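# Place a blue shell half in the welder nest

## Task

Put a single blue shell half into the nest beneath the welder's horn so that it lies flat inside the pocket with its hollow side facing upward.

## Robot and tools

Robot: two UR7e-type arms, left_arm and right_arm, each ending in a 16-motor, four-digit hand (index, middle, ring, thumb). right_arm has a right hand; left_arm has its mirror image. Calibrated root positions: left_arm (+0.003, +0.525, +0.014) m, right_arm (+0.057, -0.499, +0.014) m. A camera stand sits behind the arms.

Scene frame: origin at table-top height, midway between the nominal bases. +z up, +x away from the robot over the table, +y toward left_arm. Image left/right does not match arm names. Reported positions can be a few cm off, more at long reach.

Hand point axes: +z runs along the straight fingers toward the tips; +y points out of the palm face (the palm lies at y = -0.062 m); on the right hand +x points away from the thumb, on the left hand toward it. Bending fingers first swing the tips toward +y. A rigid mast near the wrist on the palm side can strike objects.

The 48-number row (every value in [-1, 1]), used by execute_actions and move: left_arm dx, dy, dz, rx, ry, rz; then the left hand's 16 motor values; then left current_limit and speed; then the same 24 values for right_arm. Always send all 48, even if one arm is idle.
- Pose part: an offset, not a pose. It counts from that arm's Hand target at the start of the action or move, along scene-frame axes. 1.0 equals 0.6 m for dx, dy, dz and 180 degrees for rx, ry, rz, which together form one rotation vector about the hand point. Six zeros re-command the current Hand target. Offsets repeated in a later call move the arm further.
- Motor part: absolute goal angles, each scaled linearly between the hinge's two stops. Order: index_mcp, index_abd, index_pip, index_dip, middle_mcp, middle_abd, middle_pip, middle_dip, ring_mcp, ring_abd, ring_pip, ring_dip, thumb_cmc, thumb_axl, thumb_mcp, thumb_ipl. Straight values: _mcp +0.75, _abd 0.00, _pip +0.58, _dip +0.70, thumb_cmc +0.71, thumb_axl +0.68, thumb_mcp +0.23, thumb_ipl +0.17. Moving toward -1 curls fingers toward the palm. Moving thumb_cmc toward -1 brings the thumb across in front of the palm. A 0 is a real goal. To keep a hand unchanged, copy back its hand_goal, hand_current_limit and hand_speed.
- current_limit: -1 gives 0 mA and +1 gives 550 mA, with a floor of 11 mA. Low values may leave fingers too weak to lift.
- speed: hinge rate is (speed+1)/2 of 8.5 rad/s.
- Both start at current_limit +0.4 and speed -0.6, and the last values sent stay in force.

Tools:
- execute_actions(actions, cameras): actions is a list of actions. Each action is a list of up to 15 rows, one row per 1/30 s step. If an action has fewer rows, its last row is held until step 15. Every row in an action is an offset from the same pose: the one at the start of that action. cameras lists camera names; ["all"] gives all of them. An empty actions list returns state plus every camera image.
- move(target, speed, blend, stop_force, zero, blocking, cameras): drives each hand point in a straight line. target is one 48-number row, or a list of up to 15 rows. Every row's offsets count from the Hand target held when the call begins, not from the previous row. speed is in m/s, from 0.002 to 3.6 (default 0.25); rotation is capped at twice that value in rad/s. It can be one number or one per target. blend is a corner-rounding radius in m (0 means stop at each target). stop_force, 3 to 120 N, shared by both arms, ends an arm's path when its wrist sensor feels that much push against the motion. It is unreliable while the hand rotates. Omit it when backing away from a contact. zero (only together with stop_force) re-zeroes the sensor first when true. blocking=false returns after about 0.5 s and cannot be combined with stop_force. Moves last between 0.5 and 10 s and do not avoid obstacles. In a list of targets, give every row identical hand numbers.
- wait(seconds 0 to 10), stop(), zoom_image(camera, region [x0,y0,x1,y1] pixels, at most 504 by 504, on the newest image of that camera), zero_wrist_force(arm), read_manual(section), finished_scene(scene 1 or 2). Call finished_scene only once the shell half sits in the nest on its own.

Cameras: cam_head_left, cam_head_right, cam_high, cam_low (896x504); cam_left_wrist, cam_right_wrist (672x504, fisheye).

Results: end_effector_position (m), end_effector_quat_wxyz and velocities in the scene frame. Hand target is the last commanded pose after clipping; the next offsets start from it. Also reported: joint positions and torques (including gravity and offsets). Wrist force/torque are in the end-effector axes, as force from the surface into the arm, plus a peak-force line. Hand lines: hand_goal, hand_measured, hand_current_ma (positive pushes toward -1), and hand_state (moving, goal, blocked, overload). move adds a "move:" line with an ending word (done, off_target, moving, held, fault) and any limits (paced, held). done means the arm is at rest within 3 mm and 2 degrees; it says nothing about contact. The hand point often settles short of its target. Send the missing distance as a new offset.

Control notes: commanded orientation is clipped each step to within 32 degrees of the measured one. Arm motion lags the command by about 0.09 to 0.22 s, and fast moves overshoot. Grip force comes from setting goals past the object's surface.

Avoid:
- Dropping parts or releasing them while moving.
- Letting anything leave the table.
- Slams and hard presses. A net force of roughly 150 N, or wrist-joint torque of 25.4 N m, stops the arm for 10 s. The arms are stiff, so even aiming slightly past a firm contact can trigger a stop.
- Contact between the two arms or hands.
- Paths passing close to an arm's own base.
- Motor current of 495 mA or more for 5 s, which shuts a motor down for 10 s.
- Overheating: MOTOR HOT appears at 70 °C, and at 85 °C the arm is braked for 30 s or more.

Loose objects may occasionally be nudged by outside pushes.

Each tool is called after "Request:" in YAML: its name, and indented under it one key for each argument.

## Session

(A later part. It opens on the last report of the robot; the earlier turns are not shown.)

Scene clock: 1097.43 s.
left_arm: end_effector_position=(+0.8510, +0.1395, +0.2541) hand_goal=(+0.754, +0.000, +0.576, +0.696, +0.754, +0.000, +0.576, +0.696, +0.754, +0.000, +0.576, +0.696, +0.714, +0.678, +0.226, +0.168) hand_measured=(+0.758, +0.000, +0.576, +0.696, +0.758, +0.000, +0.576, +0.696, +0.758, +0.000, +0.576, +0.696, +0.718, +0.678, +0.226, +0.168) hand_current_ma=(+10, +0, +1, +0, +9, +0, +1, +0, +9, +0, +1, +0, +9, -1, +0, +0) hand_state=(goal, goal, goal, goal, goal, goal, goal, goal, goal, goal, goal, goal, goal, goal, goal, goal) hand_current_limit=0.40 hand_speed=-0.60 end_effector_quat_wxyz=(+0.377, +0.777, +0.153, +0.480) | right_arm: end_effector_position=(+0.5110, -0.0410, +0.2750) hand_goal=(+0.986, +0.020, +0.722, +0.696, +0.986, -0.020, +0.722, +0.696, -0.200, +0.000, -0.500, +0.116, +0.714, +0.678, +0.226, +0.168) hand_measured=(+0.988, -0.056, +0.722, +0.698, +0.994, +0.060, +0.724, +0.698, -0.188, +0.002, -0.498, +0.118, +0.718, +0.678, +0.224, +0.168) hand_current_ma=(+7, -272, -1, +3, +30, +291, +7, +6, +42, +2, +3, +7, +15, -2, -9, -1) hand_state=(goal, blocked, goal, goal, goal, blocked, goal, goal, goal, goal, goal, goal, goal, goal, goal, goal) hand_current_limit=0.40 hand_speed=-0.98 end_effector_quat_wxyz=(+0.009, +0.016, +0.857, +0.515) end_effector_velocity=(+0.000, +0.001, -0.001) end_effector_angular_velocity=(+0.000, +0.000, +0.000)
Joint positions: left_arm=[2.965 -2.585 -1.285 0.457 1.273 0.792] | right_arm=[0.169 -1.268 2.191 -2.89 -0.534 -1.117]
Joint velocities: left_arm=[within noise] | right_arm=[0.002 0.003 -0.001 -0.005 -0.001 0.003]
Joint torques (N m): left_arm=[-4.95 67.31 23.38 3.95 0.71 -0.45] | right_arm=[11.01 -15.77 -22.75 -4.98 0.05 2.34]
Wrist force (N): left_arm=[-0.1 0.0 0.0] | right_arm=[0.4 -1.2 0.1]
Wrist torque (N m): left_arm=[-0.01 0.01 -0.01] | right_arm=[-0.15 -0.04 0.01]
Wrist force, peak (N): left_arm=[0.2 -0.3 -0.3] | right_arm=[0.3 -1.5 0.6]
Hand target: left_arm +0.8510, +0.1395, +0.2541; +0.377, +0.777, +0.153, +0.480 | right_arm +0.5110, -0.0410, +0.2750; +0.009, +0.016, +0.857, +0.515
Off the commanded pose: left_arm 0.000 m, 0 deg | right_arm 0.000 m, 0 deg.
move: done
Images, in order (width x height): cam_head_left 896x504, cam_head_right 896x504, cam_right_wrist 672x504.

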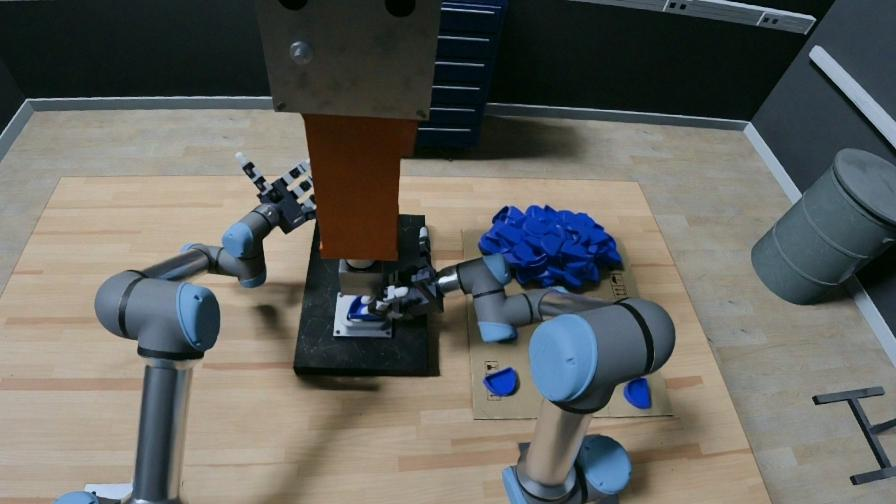

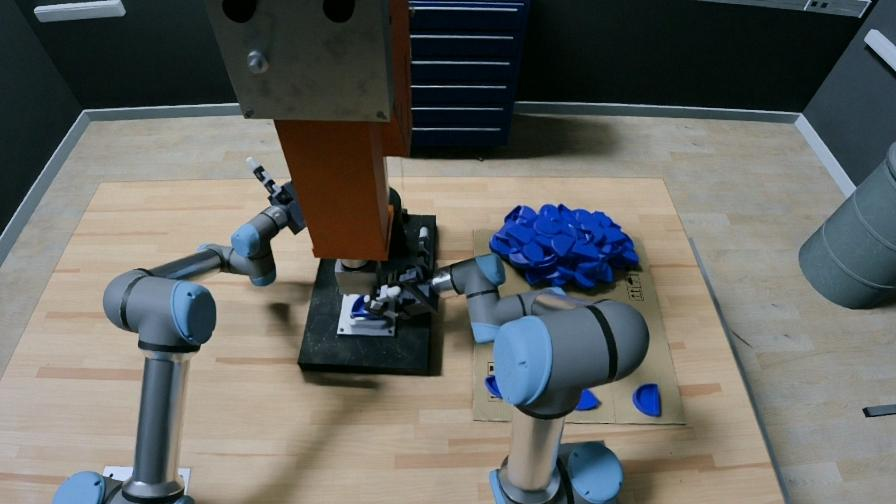

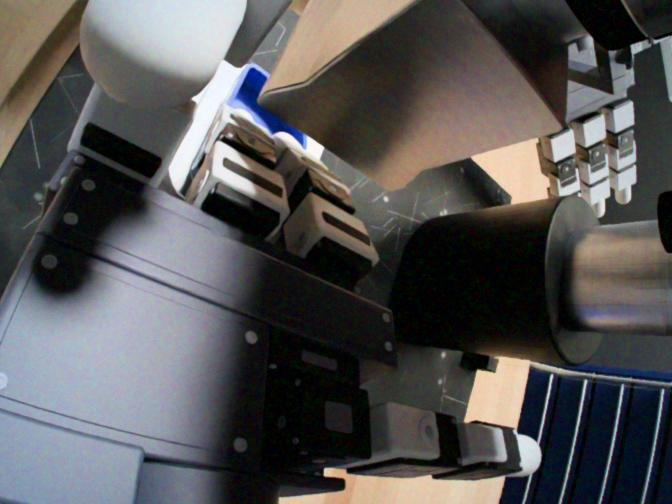

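Request:
zoom_image:
  camera: "cam_head_left"
  region: [330, 285, 400, 345]

Request:
zoom_image:
  camera: "cam_head_right"
  region: [335, 285, 405, 345]

Scaled by 7.200 from the camera's 896x504 image, which has a finer 1280x720 frame.

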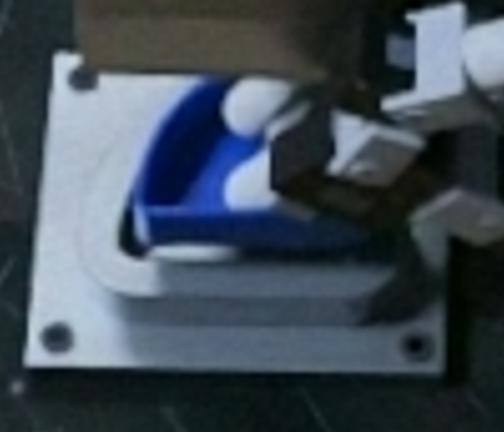

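Scaled by 7.200 from the camera's 896x504 image, which has a finer 1280x720 frame.

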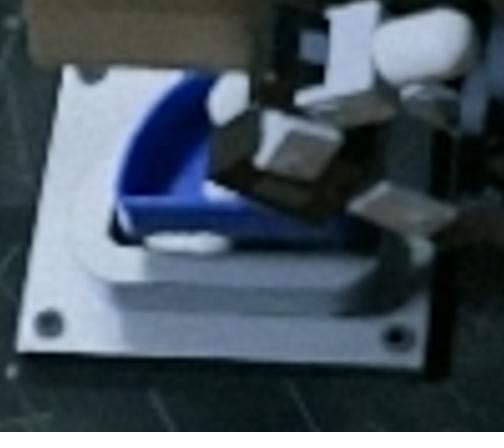

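Request:
move:
  target: [0,0,0,0,0,0,0.754,0,0.576,0.696,0.754,0,0.576,0.696,0.754,0,0.576,0.696,0.714,0.678,0.226,0.168,0.4,-0.6, 0,0.015,0,0,0,0,0.986,0.02,0.7226,0.696,0.986,-0.02,0.7226,0.696,-0.2,0,-0.5,0.116,0.714,0.678,0.226,0.168,0.4,-0.98]
  speed: 0.03
  cameras: ["cam_right_wrist","cam_head_left","cam_head_right"]

Request:
zoom_image:
  camera: "cam_head_left"
  region: [330, 285, 400, 345]

Request:
zoom_image:
  camera: "cam_head_right"
  region: [335, 285, 405, 345]

Request:
move:
  target: [0,0,0,0,0,0,0.754,0,0.576,0.696,0.754,0,0.576,0.696,0.754,0,0.576,0.696,0.714,0.678,0.226,0.168,0.4,-0.6, 0,0,-0.0117,0,0,0,0.986,0.02,0.7226,0.696,0.986,-0.02,0.7226,0.696,-0.2,0,-0.5,0.116,0.714,0.678,0.226,0.168,0.4,-0.98]
  speed: 0.03
  cameras: ["cam_right_wrist","cam_head_left","cam_head_right"]

Request:
zoom_image:
  camera: "cam_head_left"
  region: [330, 285, 400, 345]

Request:
zoom_image:
  camera: "cam_head_right"
  region: [335, 285, 405, 345]

Request:
zoom_image:
  camera: "cam_right_wrist"
  region: [200, 20, 340, 160]

Scene clock: 1161.77 s.
left_arm: end_effector_position=(+0.8510, +0.1395, +0.2541) hand_goal=(+0.754, +0.000, +0.576, +0.696, +0.754, +0.000, +0.576, +0.696, +0.754, +0.000, +0.576, +0.696, +0.714, +0.678, +0.226, +0.168) hand_measured=(+0.758, +0.000, +0.576, +0.696, +0.758, +0.000, +0.576, +0.696, +0.758, +0.000, +0.576, +0.696, +0.718, +0.678, +0.226, +0.168) hand_current_ma=(+10, +0, +1, +0, +9, +0, +1, +0, +9, +0, +1, +0, +9, -1, +0, +0) hand_state=(goal, goal, goal, goal, goal, goal, goal, goal, goal, goal, goal, goal, goal, goal, goal, goal) hand_current_limit=0.40 hand_speed=-0.60 end_effector_quat_wxyz=(+0.377, +0.777, +0.153, +0.480) | right_arm: end_effector_position=(+0.5110, -0.0321, +0.2750) hand_goal=(+0.986, +0.020, +0.722, +0.696, +0.986, -0.020, +0.722, +0.696, -0.200, +0.000, -0.500, +0.116, +0.714, +0.678, +0.226, +0.168) hand_measured=(+0.988, -0.056, +0.722, +0.698, +0.994, +0.060, +0.724, +0.698, -0.188, +0.002, -0.498, +0.118, +0.718, +0.678, +0.224, +0.168) hand_current_ma=(+7, -272, -1, +3, +30, +291, +7, +6, +42, +2, +3, +7, +15, -2, -9, -1) hand_state=(goal, blocked, goal, goal, goal, blocked, goal, goal, goal, goal, goal, goal, goal, goal, goal, goal) hand_current_limit=0.40 hand_speed=-0.98 end_effector_quat_wxyz=(+0.009, +0.016, +0.857, +0.515)
Joint positions: left_arm=[2.965 -2.585 -1.285 0.457 1.273 0.792] | right_arm=[0.188 -1.253 2.178 -2.922 -0.542 -1.083]
Joint torques (N m): left_arm=[-4.94 67.53 23.44 4.04 0.72 -0.44] | right_arm=[10.21 -16.71 -22.56 -4.6 -0.07 2.5]
Wrist force (N): left_arm=[0.0 -0.1 -0.2] | right_arm=[0.2 -1.1 0.0]
Wrist torque (N m): left_arm=[0.00 0.00 0.00] | right_arm=[-0.16 -0.02 0.00]
Wrist force, peak (N): left_arm=[0.4 -0.1 0.0] | right_arm=[0.4 -1.4 -0.1]
Hand target: left_arm +0.8510, +0.1395, +0.2541; +0.377, +0.777, +0.153, +0.480 | right_arm +0.5110, -0.0320, +0.2750; +0.009, +0.016, +0.857, +0.515
Off the commanded pose: left_arm 0.000 m, 0 deg | right_arm 0.000 m, 0 deg.
move: done
Images, in order (width x height): cam_head_left 896x504, cam_head_right 896x504, cam_right_wrist 672x504.

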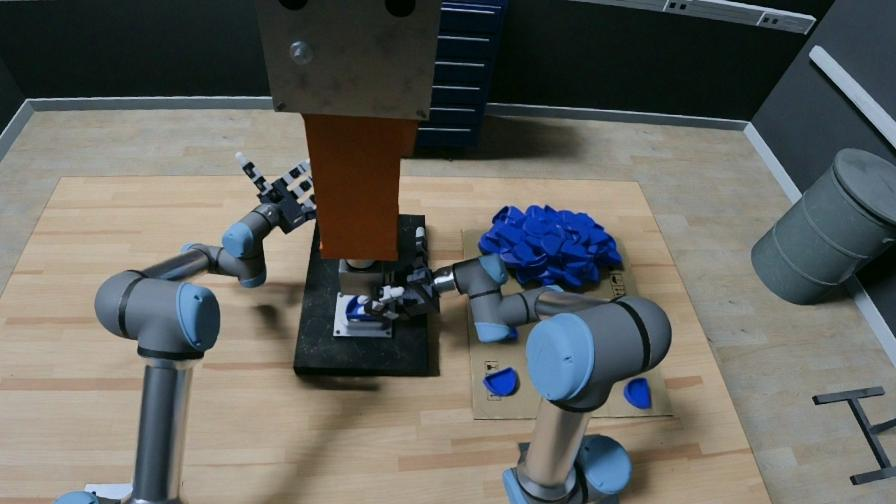

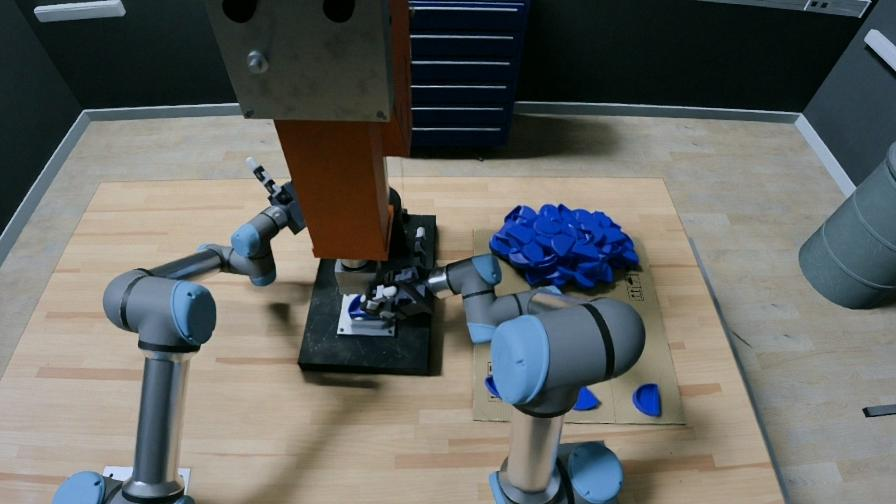

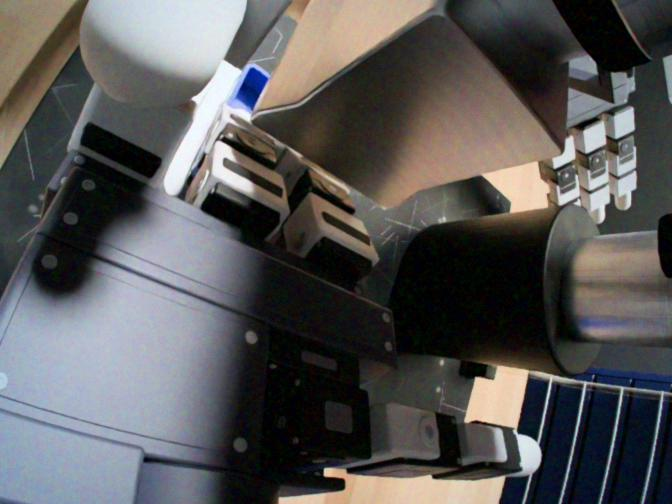

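Scaled by 7.200 from the camera's 896x504 image, which has a finer 1280x720 frame.

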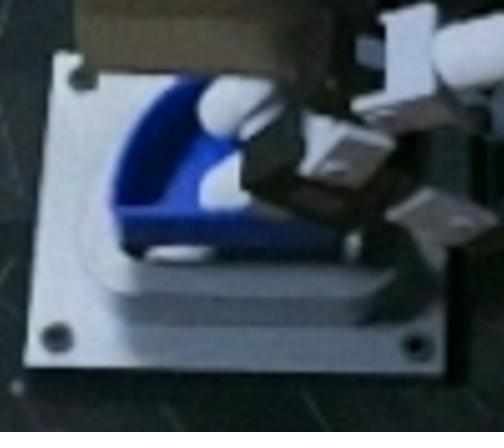

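Scaled by 7.200 from the camera's 896x504 image, which has a finer 1280x720 frame.

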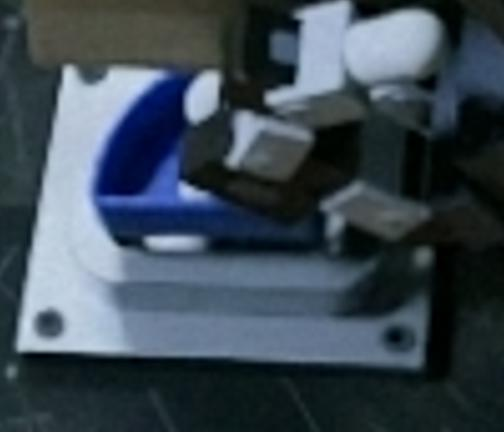

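Scene clock: 1162.63 s.
left_arm: end_effector_position=(+0.8510, +0.1395, +0.2541) hand_goal=(+0.754, +0.000, +0.576, +0.696, +0.754, +0.000, +0.576, +0.696, +0.754, +0.000, +0.576, +0.696, +0.714, +0.678, +0.226, +0.168) hand_measured=(+0.758, +0.000, +0.576, +0.696, +0.758, +0.000, +0.576, +0.696, +0.758, +0.000, +0.576, +0.696, +0.718, +0.678, +0.226, +0.168) hand_current_ma=(+10, +0, +1, +0, +9, +0, +1, +0, +9, +0, +1, +0, +9, -1, +0, +0) hand_state=(goal, goal, goal, goal, goal, goal, goal, goal, goal, goal, goal, goal, goal, goal, goal, goal) hand_current_limit=0.40 hand_speed=-0.60 end_effector_quat_wxyz=(+0.377, +0.777, +0.153, +0.480) | right_arm: end_effector_position=(+0.5110, -0.0320, +0.2681) hand_goal=(+0.986, +0.020, +0.722, +0.696, +0.986, -0.020, +0.722, +0.696, -0.200, +0.000, -0.500, +0.116, +0.714, +0.678, +0.226, +0.168) hand_measured=(+0.988, -0.056, +0.722, +0.698, +0.994, +0.060, +0.724, +0.698, -0.188, +0.002, -0.498, +0.118, +0.718, +0.678, +0.224, +0.168) hand_current_ma=(+7, -272, -1, +3, +30, +291, +7, +6, +42, +2, +3, +7, +15, -2, -9, -1) hand_state=(goal, blocked, goal, goal, goal, blocked, goal, goal, goal, goal, goal, goal, goal, goal, goal, goal) hand_current_limit=0.40 hand_speed=-0.98 end_effector_quat_wxyz=(+0.009, +0.016, +0.857, +0.515)
Joint positions: left_arm=[2.965 -2.585 -1.285 0.457 1.273 0.792] | right_arm=[0.188 -1.237 2.182 -2.943 -0.542 -1.083]
Joint torques (N m): left_arm=[-5.36 67.14 24.03 3.92 0.66 -0.43] | right_arm=[11.29 -17.62 -8.51 -5.12 0.13 2.61]
Wrist force (N): left_arm=[0.0 0.0 0.0] | right_arm=[0.4 -1.2 0.2]
Wrist torque (N m): left_arm=[-0.01 0.00 0.00] | right_arm=[-0.17 -0.06 0.02]
Wrist force, peak (N): left_arm=[0.0 -0.3 0.0] | right_arm=[0.3 -1.4 0.3]
Hand target: left_arm +0.8510, +0.1395, +0.2541; +0.377, +0.777, +0.153, +0.480 | right_arm +0.5110, -0.0320, +0.2680; +0.009, +0.016, +0.857, +0.515
Off the commanded pose: left_arm 0.000 m, 0 deg | right_arm 0.000 m, 0 deg.
move: done
Images, in order (width x height): cam_head_left 896x504, cam_head_right 896x504, cam_right_wrist 672x504.

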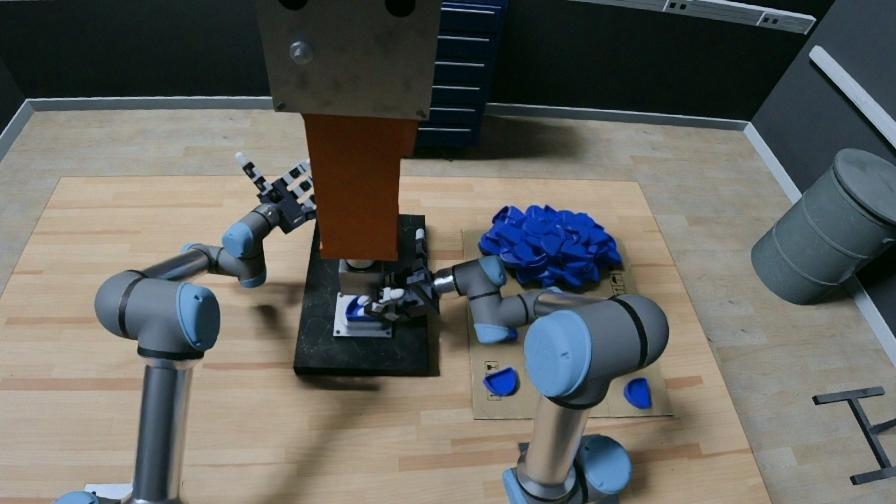

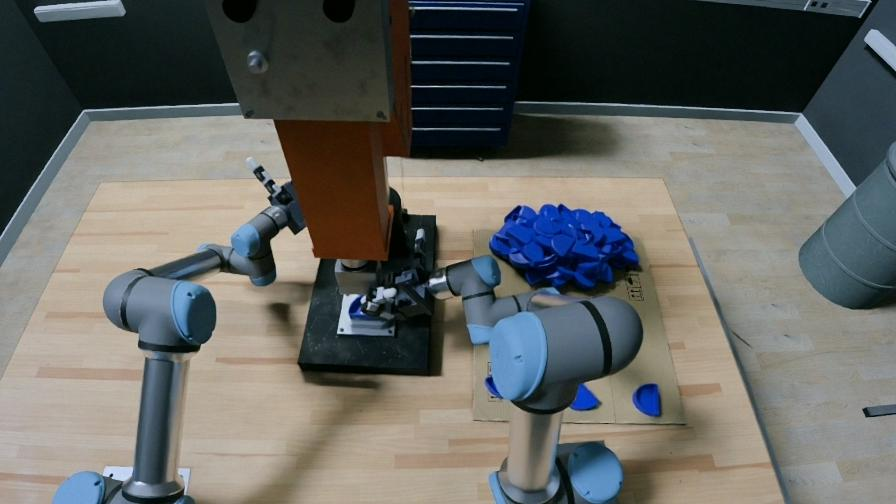

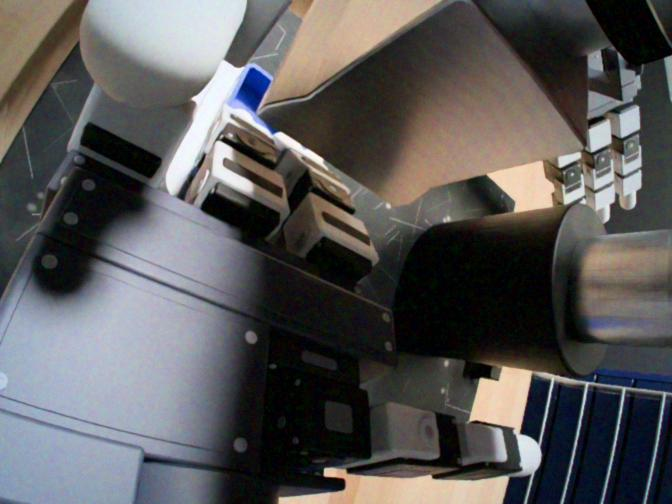

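Scaled by 7.200 from the camera's 896x504 image, which has a finer 1280x720 frame.

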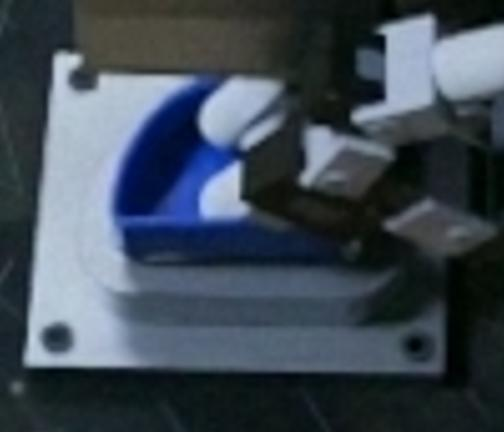

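Scaled by 7.200 from the camera's 896x504 image, which has a finer 1280x720 frame.

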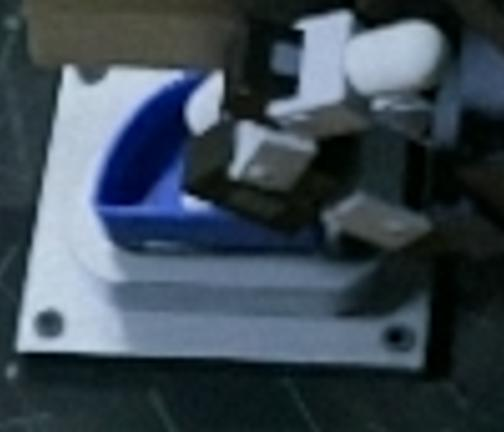

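Scaled by 3.600 from the camera's 672x504 image, which has a finer 960x720 frame.

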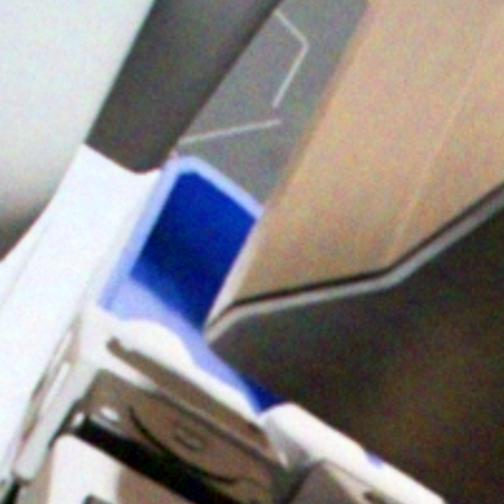

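Request:
move:
  target: [0,0,0,0,0,0,0.754,0,0.576,0.696,0.754,0,0.576,0.696,0.754,0,0.576,0.696,0.714,0.678,0.226,0.168,0.4,-0.6, 0,0,-0.055,0,0,0,0.986,0.02,0.7226,0.696,0.986,-0.02,0.7226,0.696,-0.2,0,-0.5,0.116,0.714,0.678,0.226,0.168,0.4,-0.98]
  speed: 0.012
  stop_force: 3
  cameras: ["cam_right_wrist","cam_head_left","cam_head_right"]

Request:
zoom_image:
  camera: "cam_head_left"
  region: [330, 285, 400, 345]

Request:
zoom_image:
  camera: "cam_head_right"
  region: [335, 285, 405, 345]

Request:
zoom_image:
  camera: "cam_right_wrist"
  region: [200, 20, 340, 160]

Scene clock: 1202.83 s.
left_arm: end_effector_position=(+0.8510, +0.1395, +0.2541) hand_goal=(+0.754, +0.000, +0.576, +0.696, +0.754, +0.000, +0.576, +0.696, +0.754, +0.000, +0.576, +0.696, +0.714, +0.678, +0.226, +0.168) hand_measured=(+0.758, +0.000, +0.576, +0.696, +0.758, +0.000, +0.576, +0.696, +0.758, +0.000, +0.576, +0.696, +0.718, +0.678, +0.226, +0.168) hand_current_ma=(+10, +0, +1, +0, +9, +0, +1, +0, +9, +0, +1, +0, +9, -1, +0, +0) hand_state=(goal, goal, goal, goal, goal, goal, goal, goal, goal, goal, goal, goal, goal, goal, goal, goal) hand_current_limit=0.40 hand_speed=-0.60 end_effector_quat_wxyz=(+0.377, +0.777, +0.153, +0.480) | right_arm: end_effector_position=(+0.5110, -0.0320, +0.2598) hand_goal=(+0.986, +0.020, +0.722, +0.696, +0.986, -0.020, +0.722, +0.696, -0.200, +0.000, -0.500, +0.116, +0.714, +0.678, +0.226, +0.168) hand_measured=(+0.988, -0.054, +0.722, +0.698, +0.990, +0.060, +0.724, +0.698, -0.188, +0.002, -0.498, +0.118, +0.720, +0.678, +0.224, +0.168) hand_current_ma=(+3, -265, -1, +3, +15, +291, +7, +6, +42, +2, +3, +7, +16, -2, -9, -1) hand_state=(goal, blocked, goal, goal, goal, blocked, goal, goal, goal, goal, goal, goal, goal, goal, goal, goal) hand_current_limit=0.40 hand_speed=-0.98 end_effector_quat_wxyz=(+0.009, +0.016, +0.857, +0.515)
Joint positions: left_arm=[2.965 -2.585 -1.285 0.457 1.273 0.792] | right_arm=[0.188 -1.217 2.187 -2.967 -0.542 -1.083]
Joint torques (N m): left_arm=[-5.63 67.71 24.41 4.03 0.7 -0.5] | right_arm=[6.17 -44.25 -21.98 -1.12 2.18 -1.39]
Wrist force (N): left_arm=[0.0 0.0 -0.1] | right_arm=[0.3 -0.8 0.1]
Wrist torque (N m): left_arm=[0.00 0.00 0.00] | right_arm=[-0.15 -0.05 0.02]
Wrist force, peak (N): left_arm=[-0.1 -0.3 -0.3] | right_arm=[-0.5 2.1 -4.0]
Hand target: left_arm +0.8510, +0.1395, +0.2541; +0.377, +0.777, +0.153, +0.480 | right_arm +0.5110, -0.0320, +0.2598; +0.009, +0.016, +0.857, +0.515 (not the last commanded pose)
Off the commanded pose: left_arm 0.000 m, 0 deg | right_arm 0.025 m, 0 deg.
move: contact (right_arm)
Images, in order (width x height): cam_head_left 896x504, cam_head_right 896x504, cam_right_wrist 672x504.

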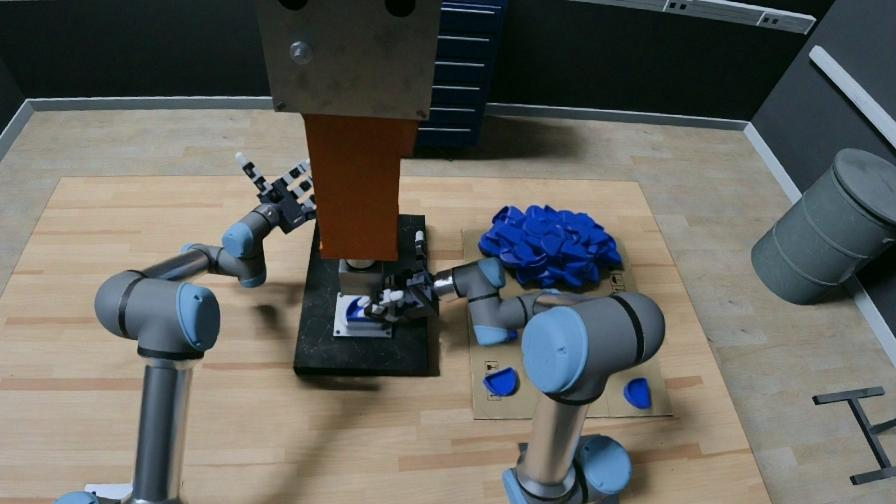

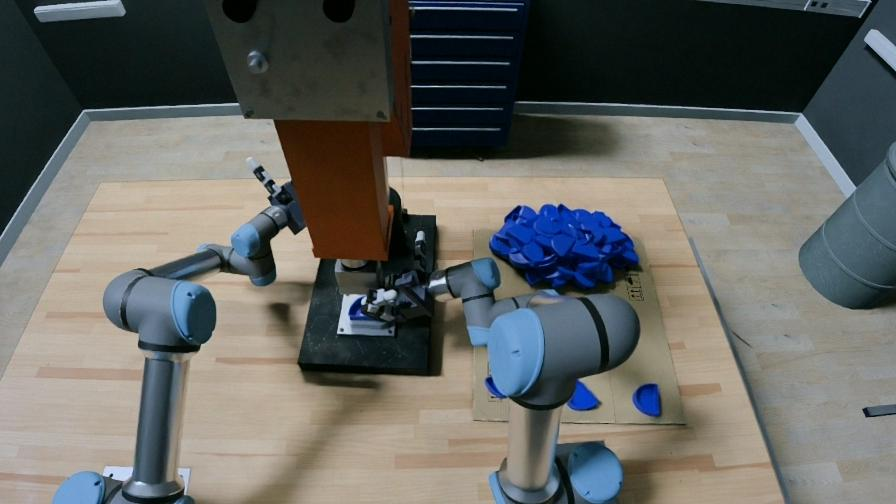

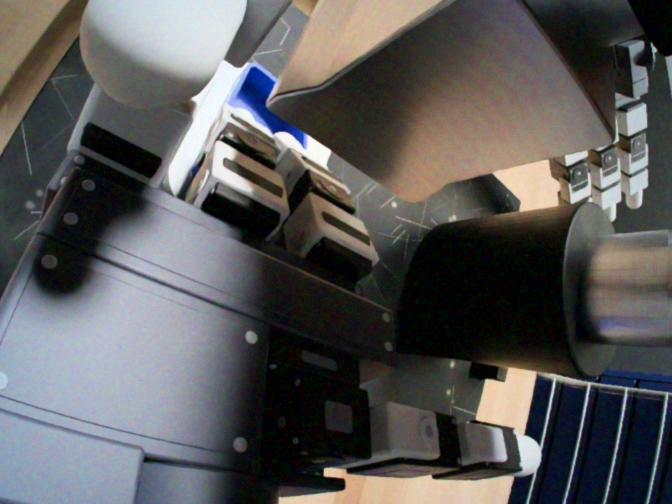

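Scaled by 7.200 from the camera's 896x504 image, which has a finer 1280x720 frame.

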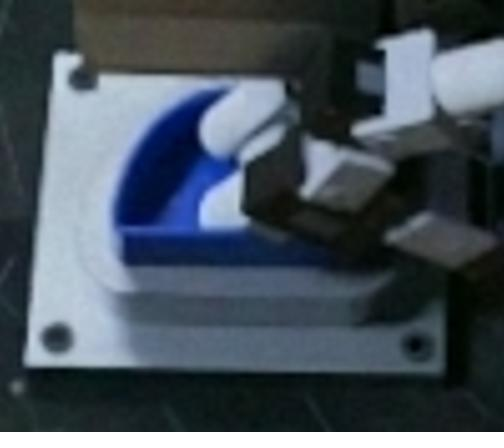

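Scaled by 7.200 from the camera's 896x504 image, which has a finer 1280x720 frame.

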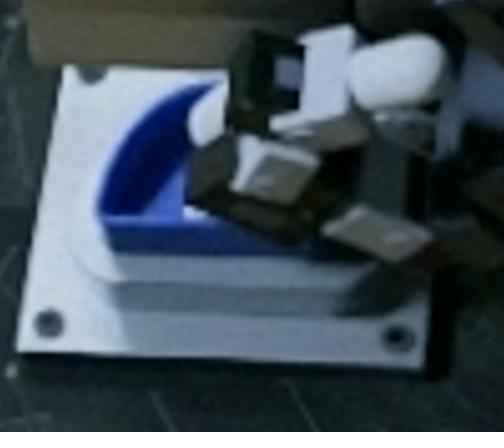

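Scaled by 3.600 from the camera's 672x504 image, which has a finer 960x720 frame.

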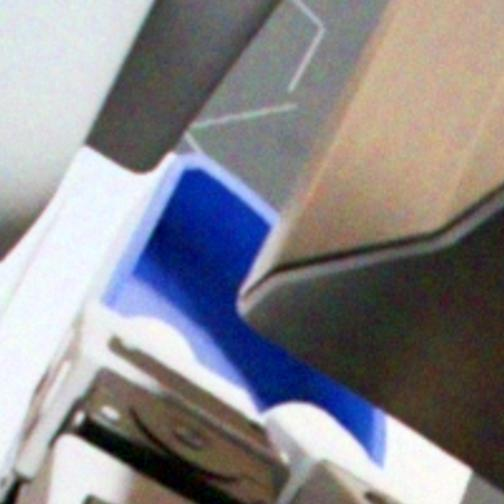

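Request:
move:
  target: [0,0,0,0,0,0,0.754,0,0.576,0.696,0.754,0,0.576,0.696,0.754,0,0.576,0.696,0.714,0.678,0.226,0.168,0.4,-0.6, 0,0,0.0067,0,0,0,0.986,0.02,0.7226,0.696,0.986,-0.02,0.7226,0.696,-0.2,0,-0.5,0.116,0.714,0.678,0.226,0.168,0.4,-0.98]
  speed: 0.03

Request:
move:
  target: [0,0,0,0,0,0,0.754,0,0.576,0.696,0.754,0,0.576,0.696,0.754,0,0.576,0.696,0.714,0.678,0.226,0.168,0.4,-0.6, 0.0058,0,0,0,0,0,0.986,0.02,0.7226,0.696,0.986,-0.02,0.7226,0.696,-0.2,0,-0.5,0.116,0.714,0.678,0.226,0.168,0.4,-0.98]
  speed: 0.03

Request:
move:
  target: [0,0,0,0,0,0,0.754,0,0.576,0.696,0.754,0,0.576,0.696,0.754,0,0.576,0.696,0.714,0.678,0.226,0.168,0.4,-0.6, 0,0,-0.04,0,0,0,0.986,0.02,0.7226,0.696,0.986,-0.02,0.7226,0.696,-0.2,0,-0.5,0.116,0.714,0.678,0.226,0.168,0.4,-0.98]
  speed: 0.012
  stop_force: 3
  cameras: ["cam_right_wrist","cam_head_left","cam_head_right"]

Request:
zoom_image:
  camera: "cam_head_left"
  region: [330, 285, 400, 345]

Request:
zoom_image:
  camera: "cam_head_right"
  region: [335, 285, 405, 345]

Request:
zoom_image:
  camera: "cam_right_wrist"
  region: [200, 20, 340, 160]

Scene clock: 1246.27 s.
left_arm: end_effector_position=(+0.8510, +0.1395, +0.2541) hand_goal=(+0.754, +0.000, +0.576, +0.696, +0.754, +0.000, +0.576, +0.696, +0.754, +0.000, +0.576, +0.696, +0.714, +0.678, +0.226, +0.168) hand_measured=(+0.758, +0.000, +0.576, +0.696, +0.758, +0.000, +0.576, +0.696, +0.758, +0.000, +0.576, +0.696, +0.718, +0.678, +0.226, +0.168) hand_current_ma=(+10, +0, +1, +0, +9, +0, +1, +0, +9, +0, +1, +0, +9, -1, +0, +0) hand_state=(goal, goal, goal, goal, goal, goal, goal, goal, goal, goal, goal, goal, goal, goal, goal, goal) hand_current_limit=0.40 hand_speed=-0.60 end_effector_quat_wxyz=(+0.377, +0.777, +0.153, +0.480) | right_arm: end_effector_position=(+0.5110, -0.0320, +0.2636) hand_goal=(+0.986, +0.020, +0.722, +0.696, +0.986, -0.020, +0.722, +0.696, -0.200, +0.000, -0.500, +0.116, +0.714, +0.678, +0.226, +0.168) hand_measured=(+0.988, -0.054, +0.722, +0.698, +0.994, +0.060, +0.724, +0.698, -0.188, +0.002, -0.498, +0.118, +0.720, +0.678, +0.224, +0.168) hand_current_ma=(+7, -265, -1, +3, +28, +291, +7, +6, +42, +2, +3, +7, +16, -2, -9, -1) hand_state=(goal, blocked, goal, goal, goal, blocked, goal, goal, goal, goal, goal, goal, goal, goal, goal, goal) hand_current_limit=0.40 hand_speed=-0.98 end_effector_quat_wxyz=(+0.009, +0.016, +0.857, +0.515)
Joint positions: left_arm=[2.965 -2.585 -1.285 0.457 1.273 0.792] | right_arm=[0.188 -1.226 2.185 -2.956 -0.542 -1.083]
Joint torques (N m): left_arm=[-5.35 68 24.16 4.09 0.77 -0.46] | right_arm=[8.62 -44.31 -22.45 -0.99 2.42 1.38]
Wrist force (N): left_arm=[-0.1 -0.1 0.0] | right_arm=[0.2 -1.1 0.0]
Wrist torque (N m): left_arm=[-0.02 0.02 -0.01] | right_arm=[-0.15 -0.04 0.00]
Wrist force, peak (N): left_arm=[0.3 -0.2 0.1] | right_arm=[0.5 -1.3 -0.1]
Hand target: left_arm +0.8510, +0.1395, +0.2541; +0.377, +0.777, +0.153, +0.480 | right_arm +0.5110, -0.0320, +0.2638; +0.009, +0.016, +0.857, +0.515
Off the commanded pose: left_arm 0.000 m, 0 deg | right_arm 0.000 m, 0 deg.
move: done

Scene clock: 1247.00 s.
left_arm: end_effector_position=(+0.8510, +0.1395, +0.2541) hand_goal=(+0.754, +0.000, +0.576, +0.696, +0.754, +0.000, +0.576, +0.696, +0.754, +0.000, +0.576, +0.696, +0.714, +0.678, +0.226, +0.168) hand_measured=(+0.758, +0.000, +0.576, +0.696, +0.758, +0.000, +0.576, +0.696, +0.758, +0.000, +0.576, +0.696, +0.718, +0.678, +0.226, +0.168) hand_current_ma=(+10, +0, +1, +0, +9, +0, +1, +0, +9, +0, +1, +0, +9, -1, +0, +0) hand_state=(goal, goal, goal, goal, goal, goal, goal, goal, goal, goal, goal, goal, goal, goal, goal, goal) hand_current_limit=0.40 hand_speed=-0.60 end_effector_quat_wxyz=(+0.377, +0.777, +0.153, +0.480) | right_arm: end_effector_position=(+0.5143, -0.0320, +0.2638) hand_goal=(+0.986, +0.020, +0.722, +0.696, +0.986, -0.020, +0.722, +0.696, -0.200, +0.000, -0.500, +0.116, +0.714, +0.678, +0.226, +0.168) hand_measured=(+0.988, -0.054, +0.722, +0.698, +0.994, +0.060, +0.724, +0.698, -0.188, +0.002, -0.498, +0.118, +0.720, +0.678, +0.224, +0.168) hand_current_ma=(+7, -265, -1, +3, +28, +291, +7, +6, +42, +2, +3, +7, +16, -2, -9, -1) hand_state=(goal, blocked, goal, goal, goal, blocked, goal, goal, goal, goal, goal, goal, goal, goal, goal, goal) hand_current_limit=0.40 hand_speed=-0.98 end_effector_quat_wxyz=(+0.009, +0.016, +0.857, +0.515)
Joint positions: left_arm=[2.965 -2.585 -1.285 0.457 1.273 0.792] | right_arm=[0.187 -1.222 2.176 -2.949 -0.541 -1.085]
Joint torques (N m): left_arm=[-5.68 67.71 24.66 4.02 0.9 -0.41] | right_arm=[-10.36 -18.9 -23.05 -1.08 2.9 -2.78]
Wrist force (N): left_arm=[0.0 -0.1 0.0] | right_arm=[0.1 -1.2 0.1]
Wrist torque (N m): left_arm=[-0.02 0.01 0.00] | right_arm=[-0.17 -0.02 0.07]
Wrist force, peak (N): left_arm=[0.1 -0.3 0.1] | right_arm=[0.4 -1.3 0.3]
Hand target: left_arm +0.8510, +0.1395, +0.2541; +0.377, +0.777, +0.153, +0.480 | right_arm +0.5145, -0.0320, +0.2638; +0.009, +0.016, +0.857, +0.515
Off the commanded pose: left_arm 0.000 m, 0 deg | right_arm 0.000 m, 0 deg.
move: done

Scene clock: 1248.63 s.
left_arm: end_effector_position=(+0.8510, +0.1395, +0.2541) hand_goal=(+0.754, +0.000, +0.576, +0.696, +0.754, +0.000, +0.576, +0.696, +0.754, +0.000, +0.576, +0.696, +0.714, +0.678, +0.226, +0.168) hand_measured=(+0.758, +0.000, +0.576, +0.696, +0.758, +0.000, +0.576, +0.696, +0.758, +0.000, +0.576, +0.696, +0.718, +0.678, +0.226, +0.168) hand_current_ma=(+10, +0, +1, +0, +9, +0, +1, +0, +9, +0, +1, +0, +9, -1, +0, +0) hand_state=(goal, goal, goal, goal, goal, goal, goal, goal, goal, goal, goal, goal, goal, goal, goal, goal) hand_current_limit=0.40 hand_speed=-0.60 end_effector_quat_wxyz=(+0.377, +0.777, +0.153, +0.480) | right_arm: end_effector_position=(+0.5145, -0.0320, +0.2589) hand_goal=(+0.986, +0.020, +0.722, +0.696, +0.986, -0.020, +0.722, +0.696, -0.200, +0.000, -0.500, +0.116, +0.714, +0.678, +0.226, +0.168) hand_measured=(+0.990, -0.054, +0.722, +0.698, +0.996, +0.058, +0.726, +0.698, -0.188, +0.002, -0.498, +0.118, +0.720, +0.678, +0.224, +0.168) hand_current_ma=(+9, -265, +1, +3, +38, +285, +9, +6, +42, +2, +3, +7, +16, -2, -9, -1) hand_state=(goal, blocked, goal, goal, goal, blocked, goal, goal, goal, goal, goal, goal, goal, goal, goal, goal) hand_current_limit=0.40 hand_speed=-0.98 end_effector_quat_wxyz=(+0.009, +0.016, +0.857, +0.515)
Joint positions: left_arm=[2.965 -2.585 -1.285 0.457 1.273 0.792] | right_arm=[0.186 -1.21 2.179 -2.963 -0.541 -1.086]
Joint torques (N m): left_arm=[-5.68 68.14 24.74 4.13 0.83 -0.56] | right_arm=[-5.14 -44.38 -21.93 -1.16 1.23 -1.26]
Wrist force (N): left_arm=[0.0 -0.1 0.1] | right_arm=[0.1 -1.2 0.0]
Wrist torque (N m): left_arm=[-0.02 0.00 0.00] | right_arm=[-0.15 -0.03 0.07]
Wrist force, peak (N): left_arm=[0.1 -0.1 -0.3] | right_arm=[0.8 0.6 -3.1]
Hand target: left_arm +0.8510, +0.1395, +0.2541; +0.377, +0.777, +0.153, +0.480 | right_arm +0.5145, -0.0320, +0.2589; +0.009, +0.016, +0.857, +0.515 (not the last commanded pose)
Off the commanded pose: left_arm 0.000 m, 0 deg | right_arm 0.019 m, 0 deg.
move: contact (right_arm)
Images, in order (width x height): cam_head_left 896x504, cam_head_right 896x504, cam_right_wrist 672x504.

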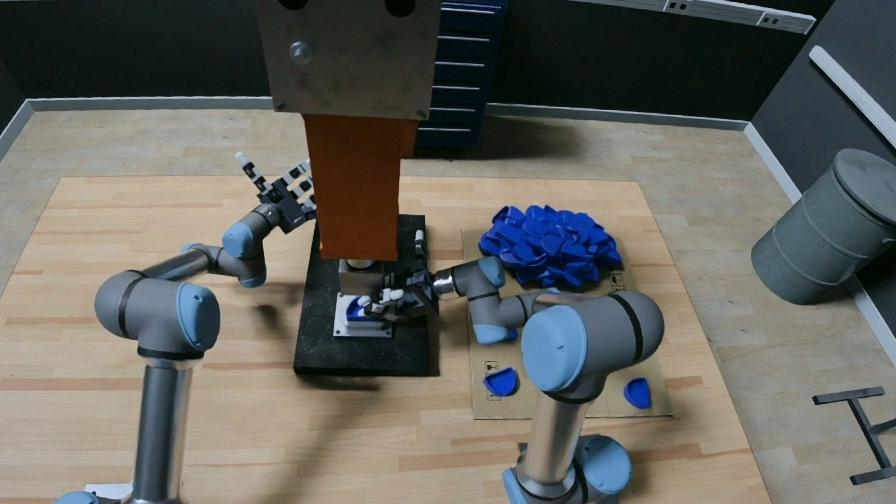

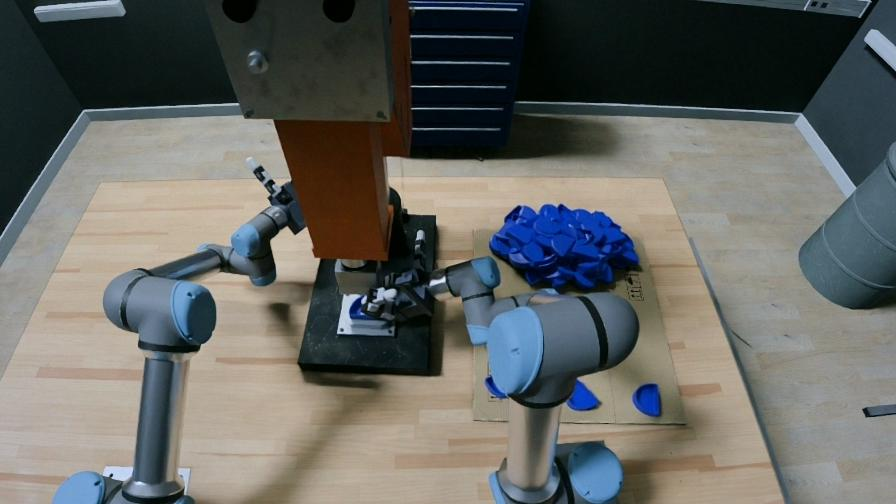

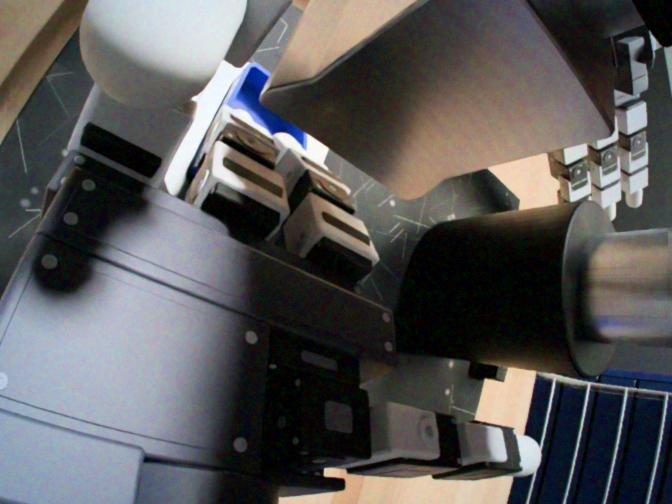

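Scaled by 7.200 from the camera's 896x504 image, which has a finer 1280x720 frame.

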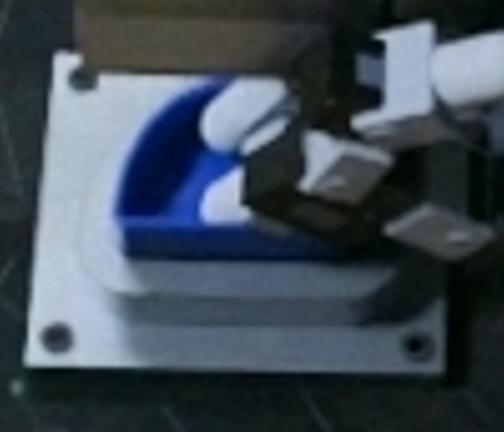

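Scaled by 7.200 from the camera's 896x504 image, which has a finer 1280x720 frame.

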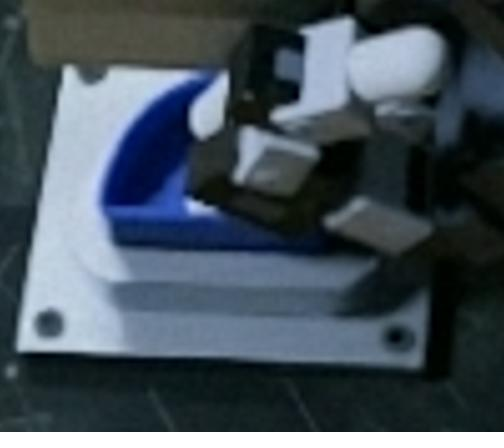

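Scaled by 3.600 from the camera's 672x504 image, which has a finer 960x720 frame.

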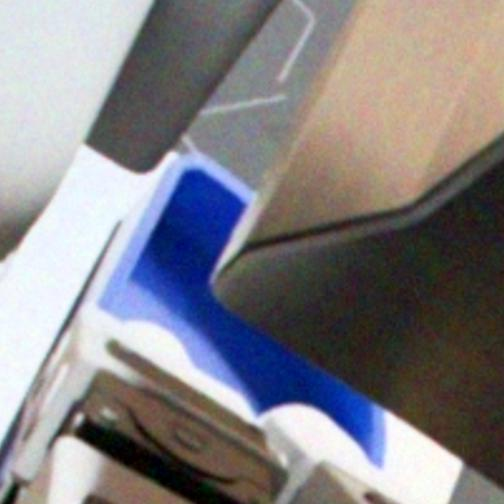

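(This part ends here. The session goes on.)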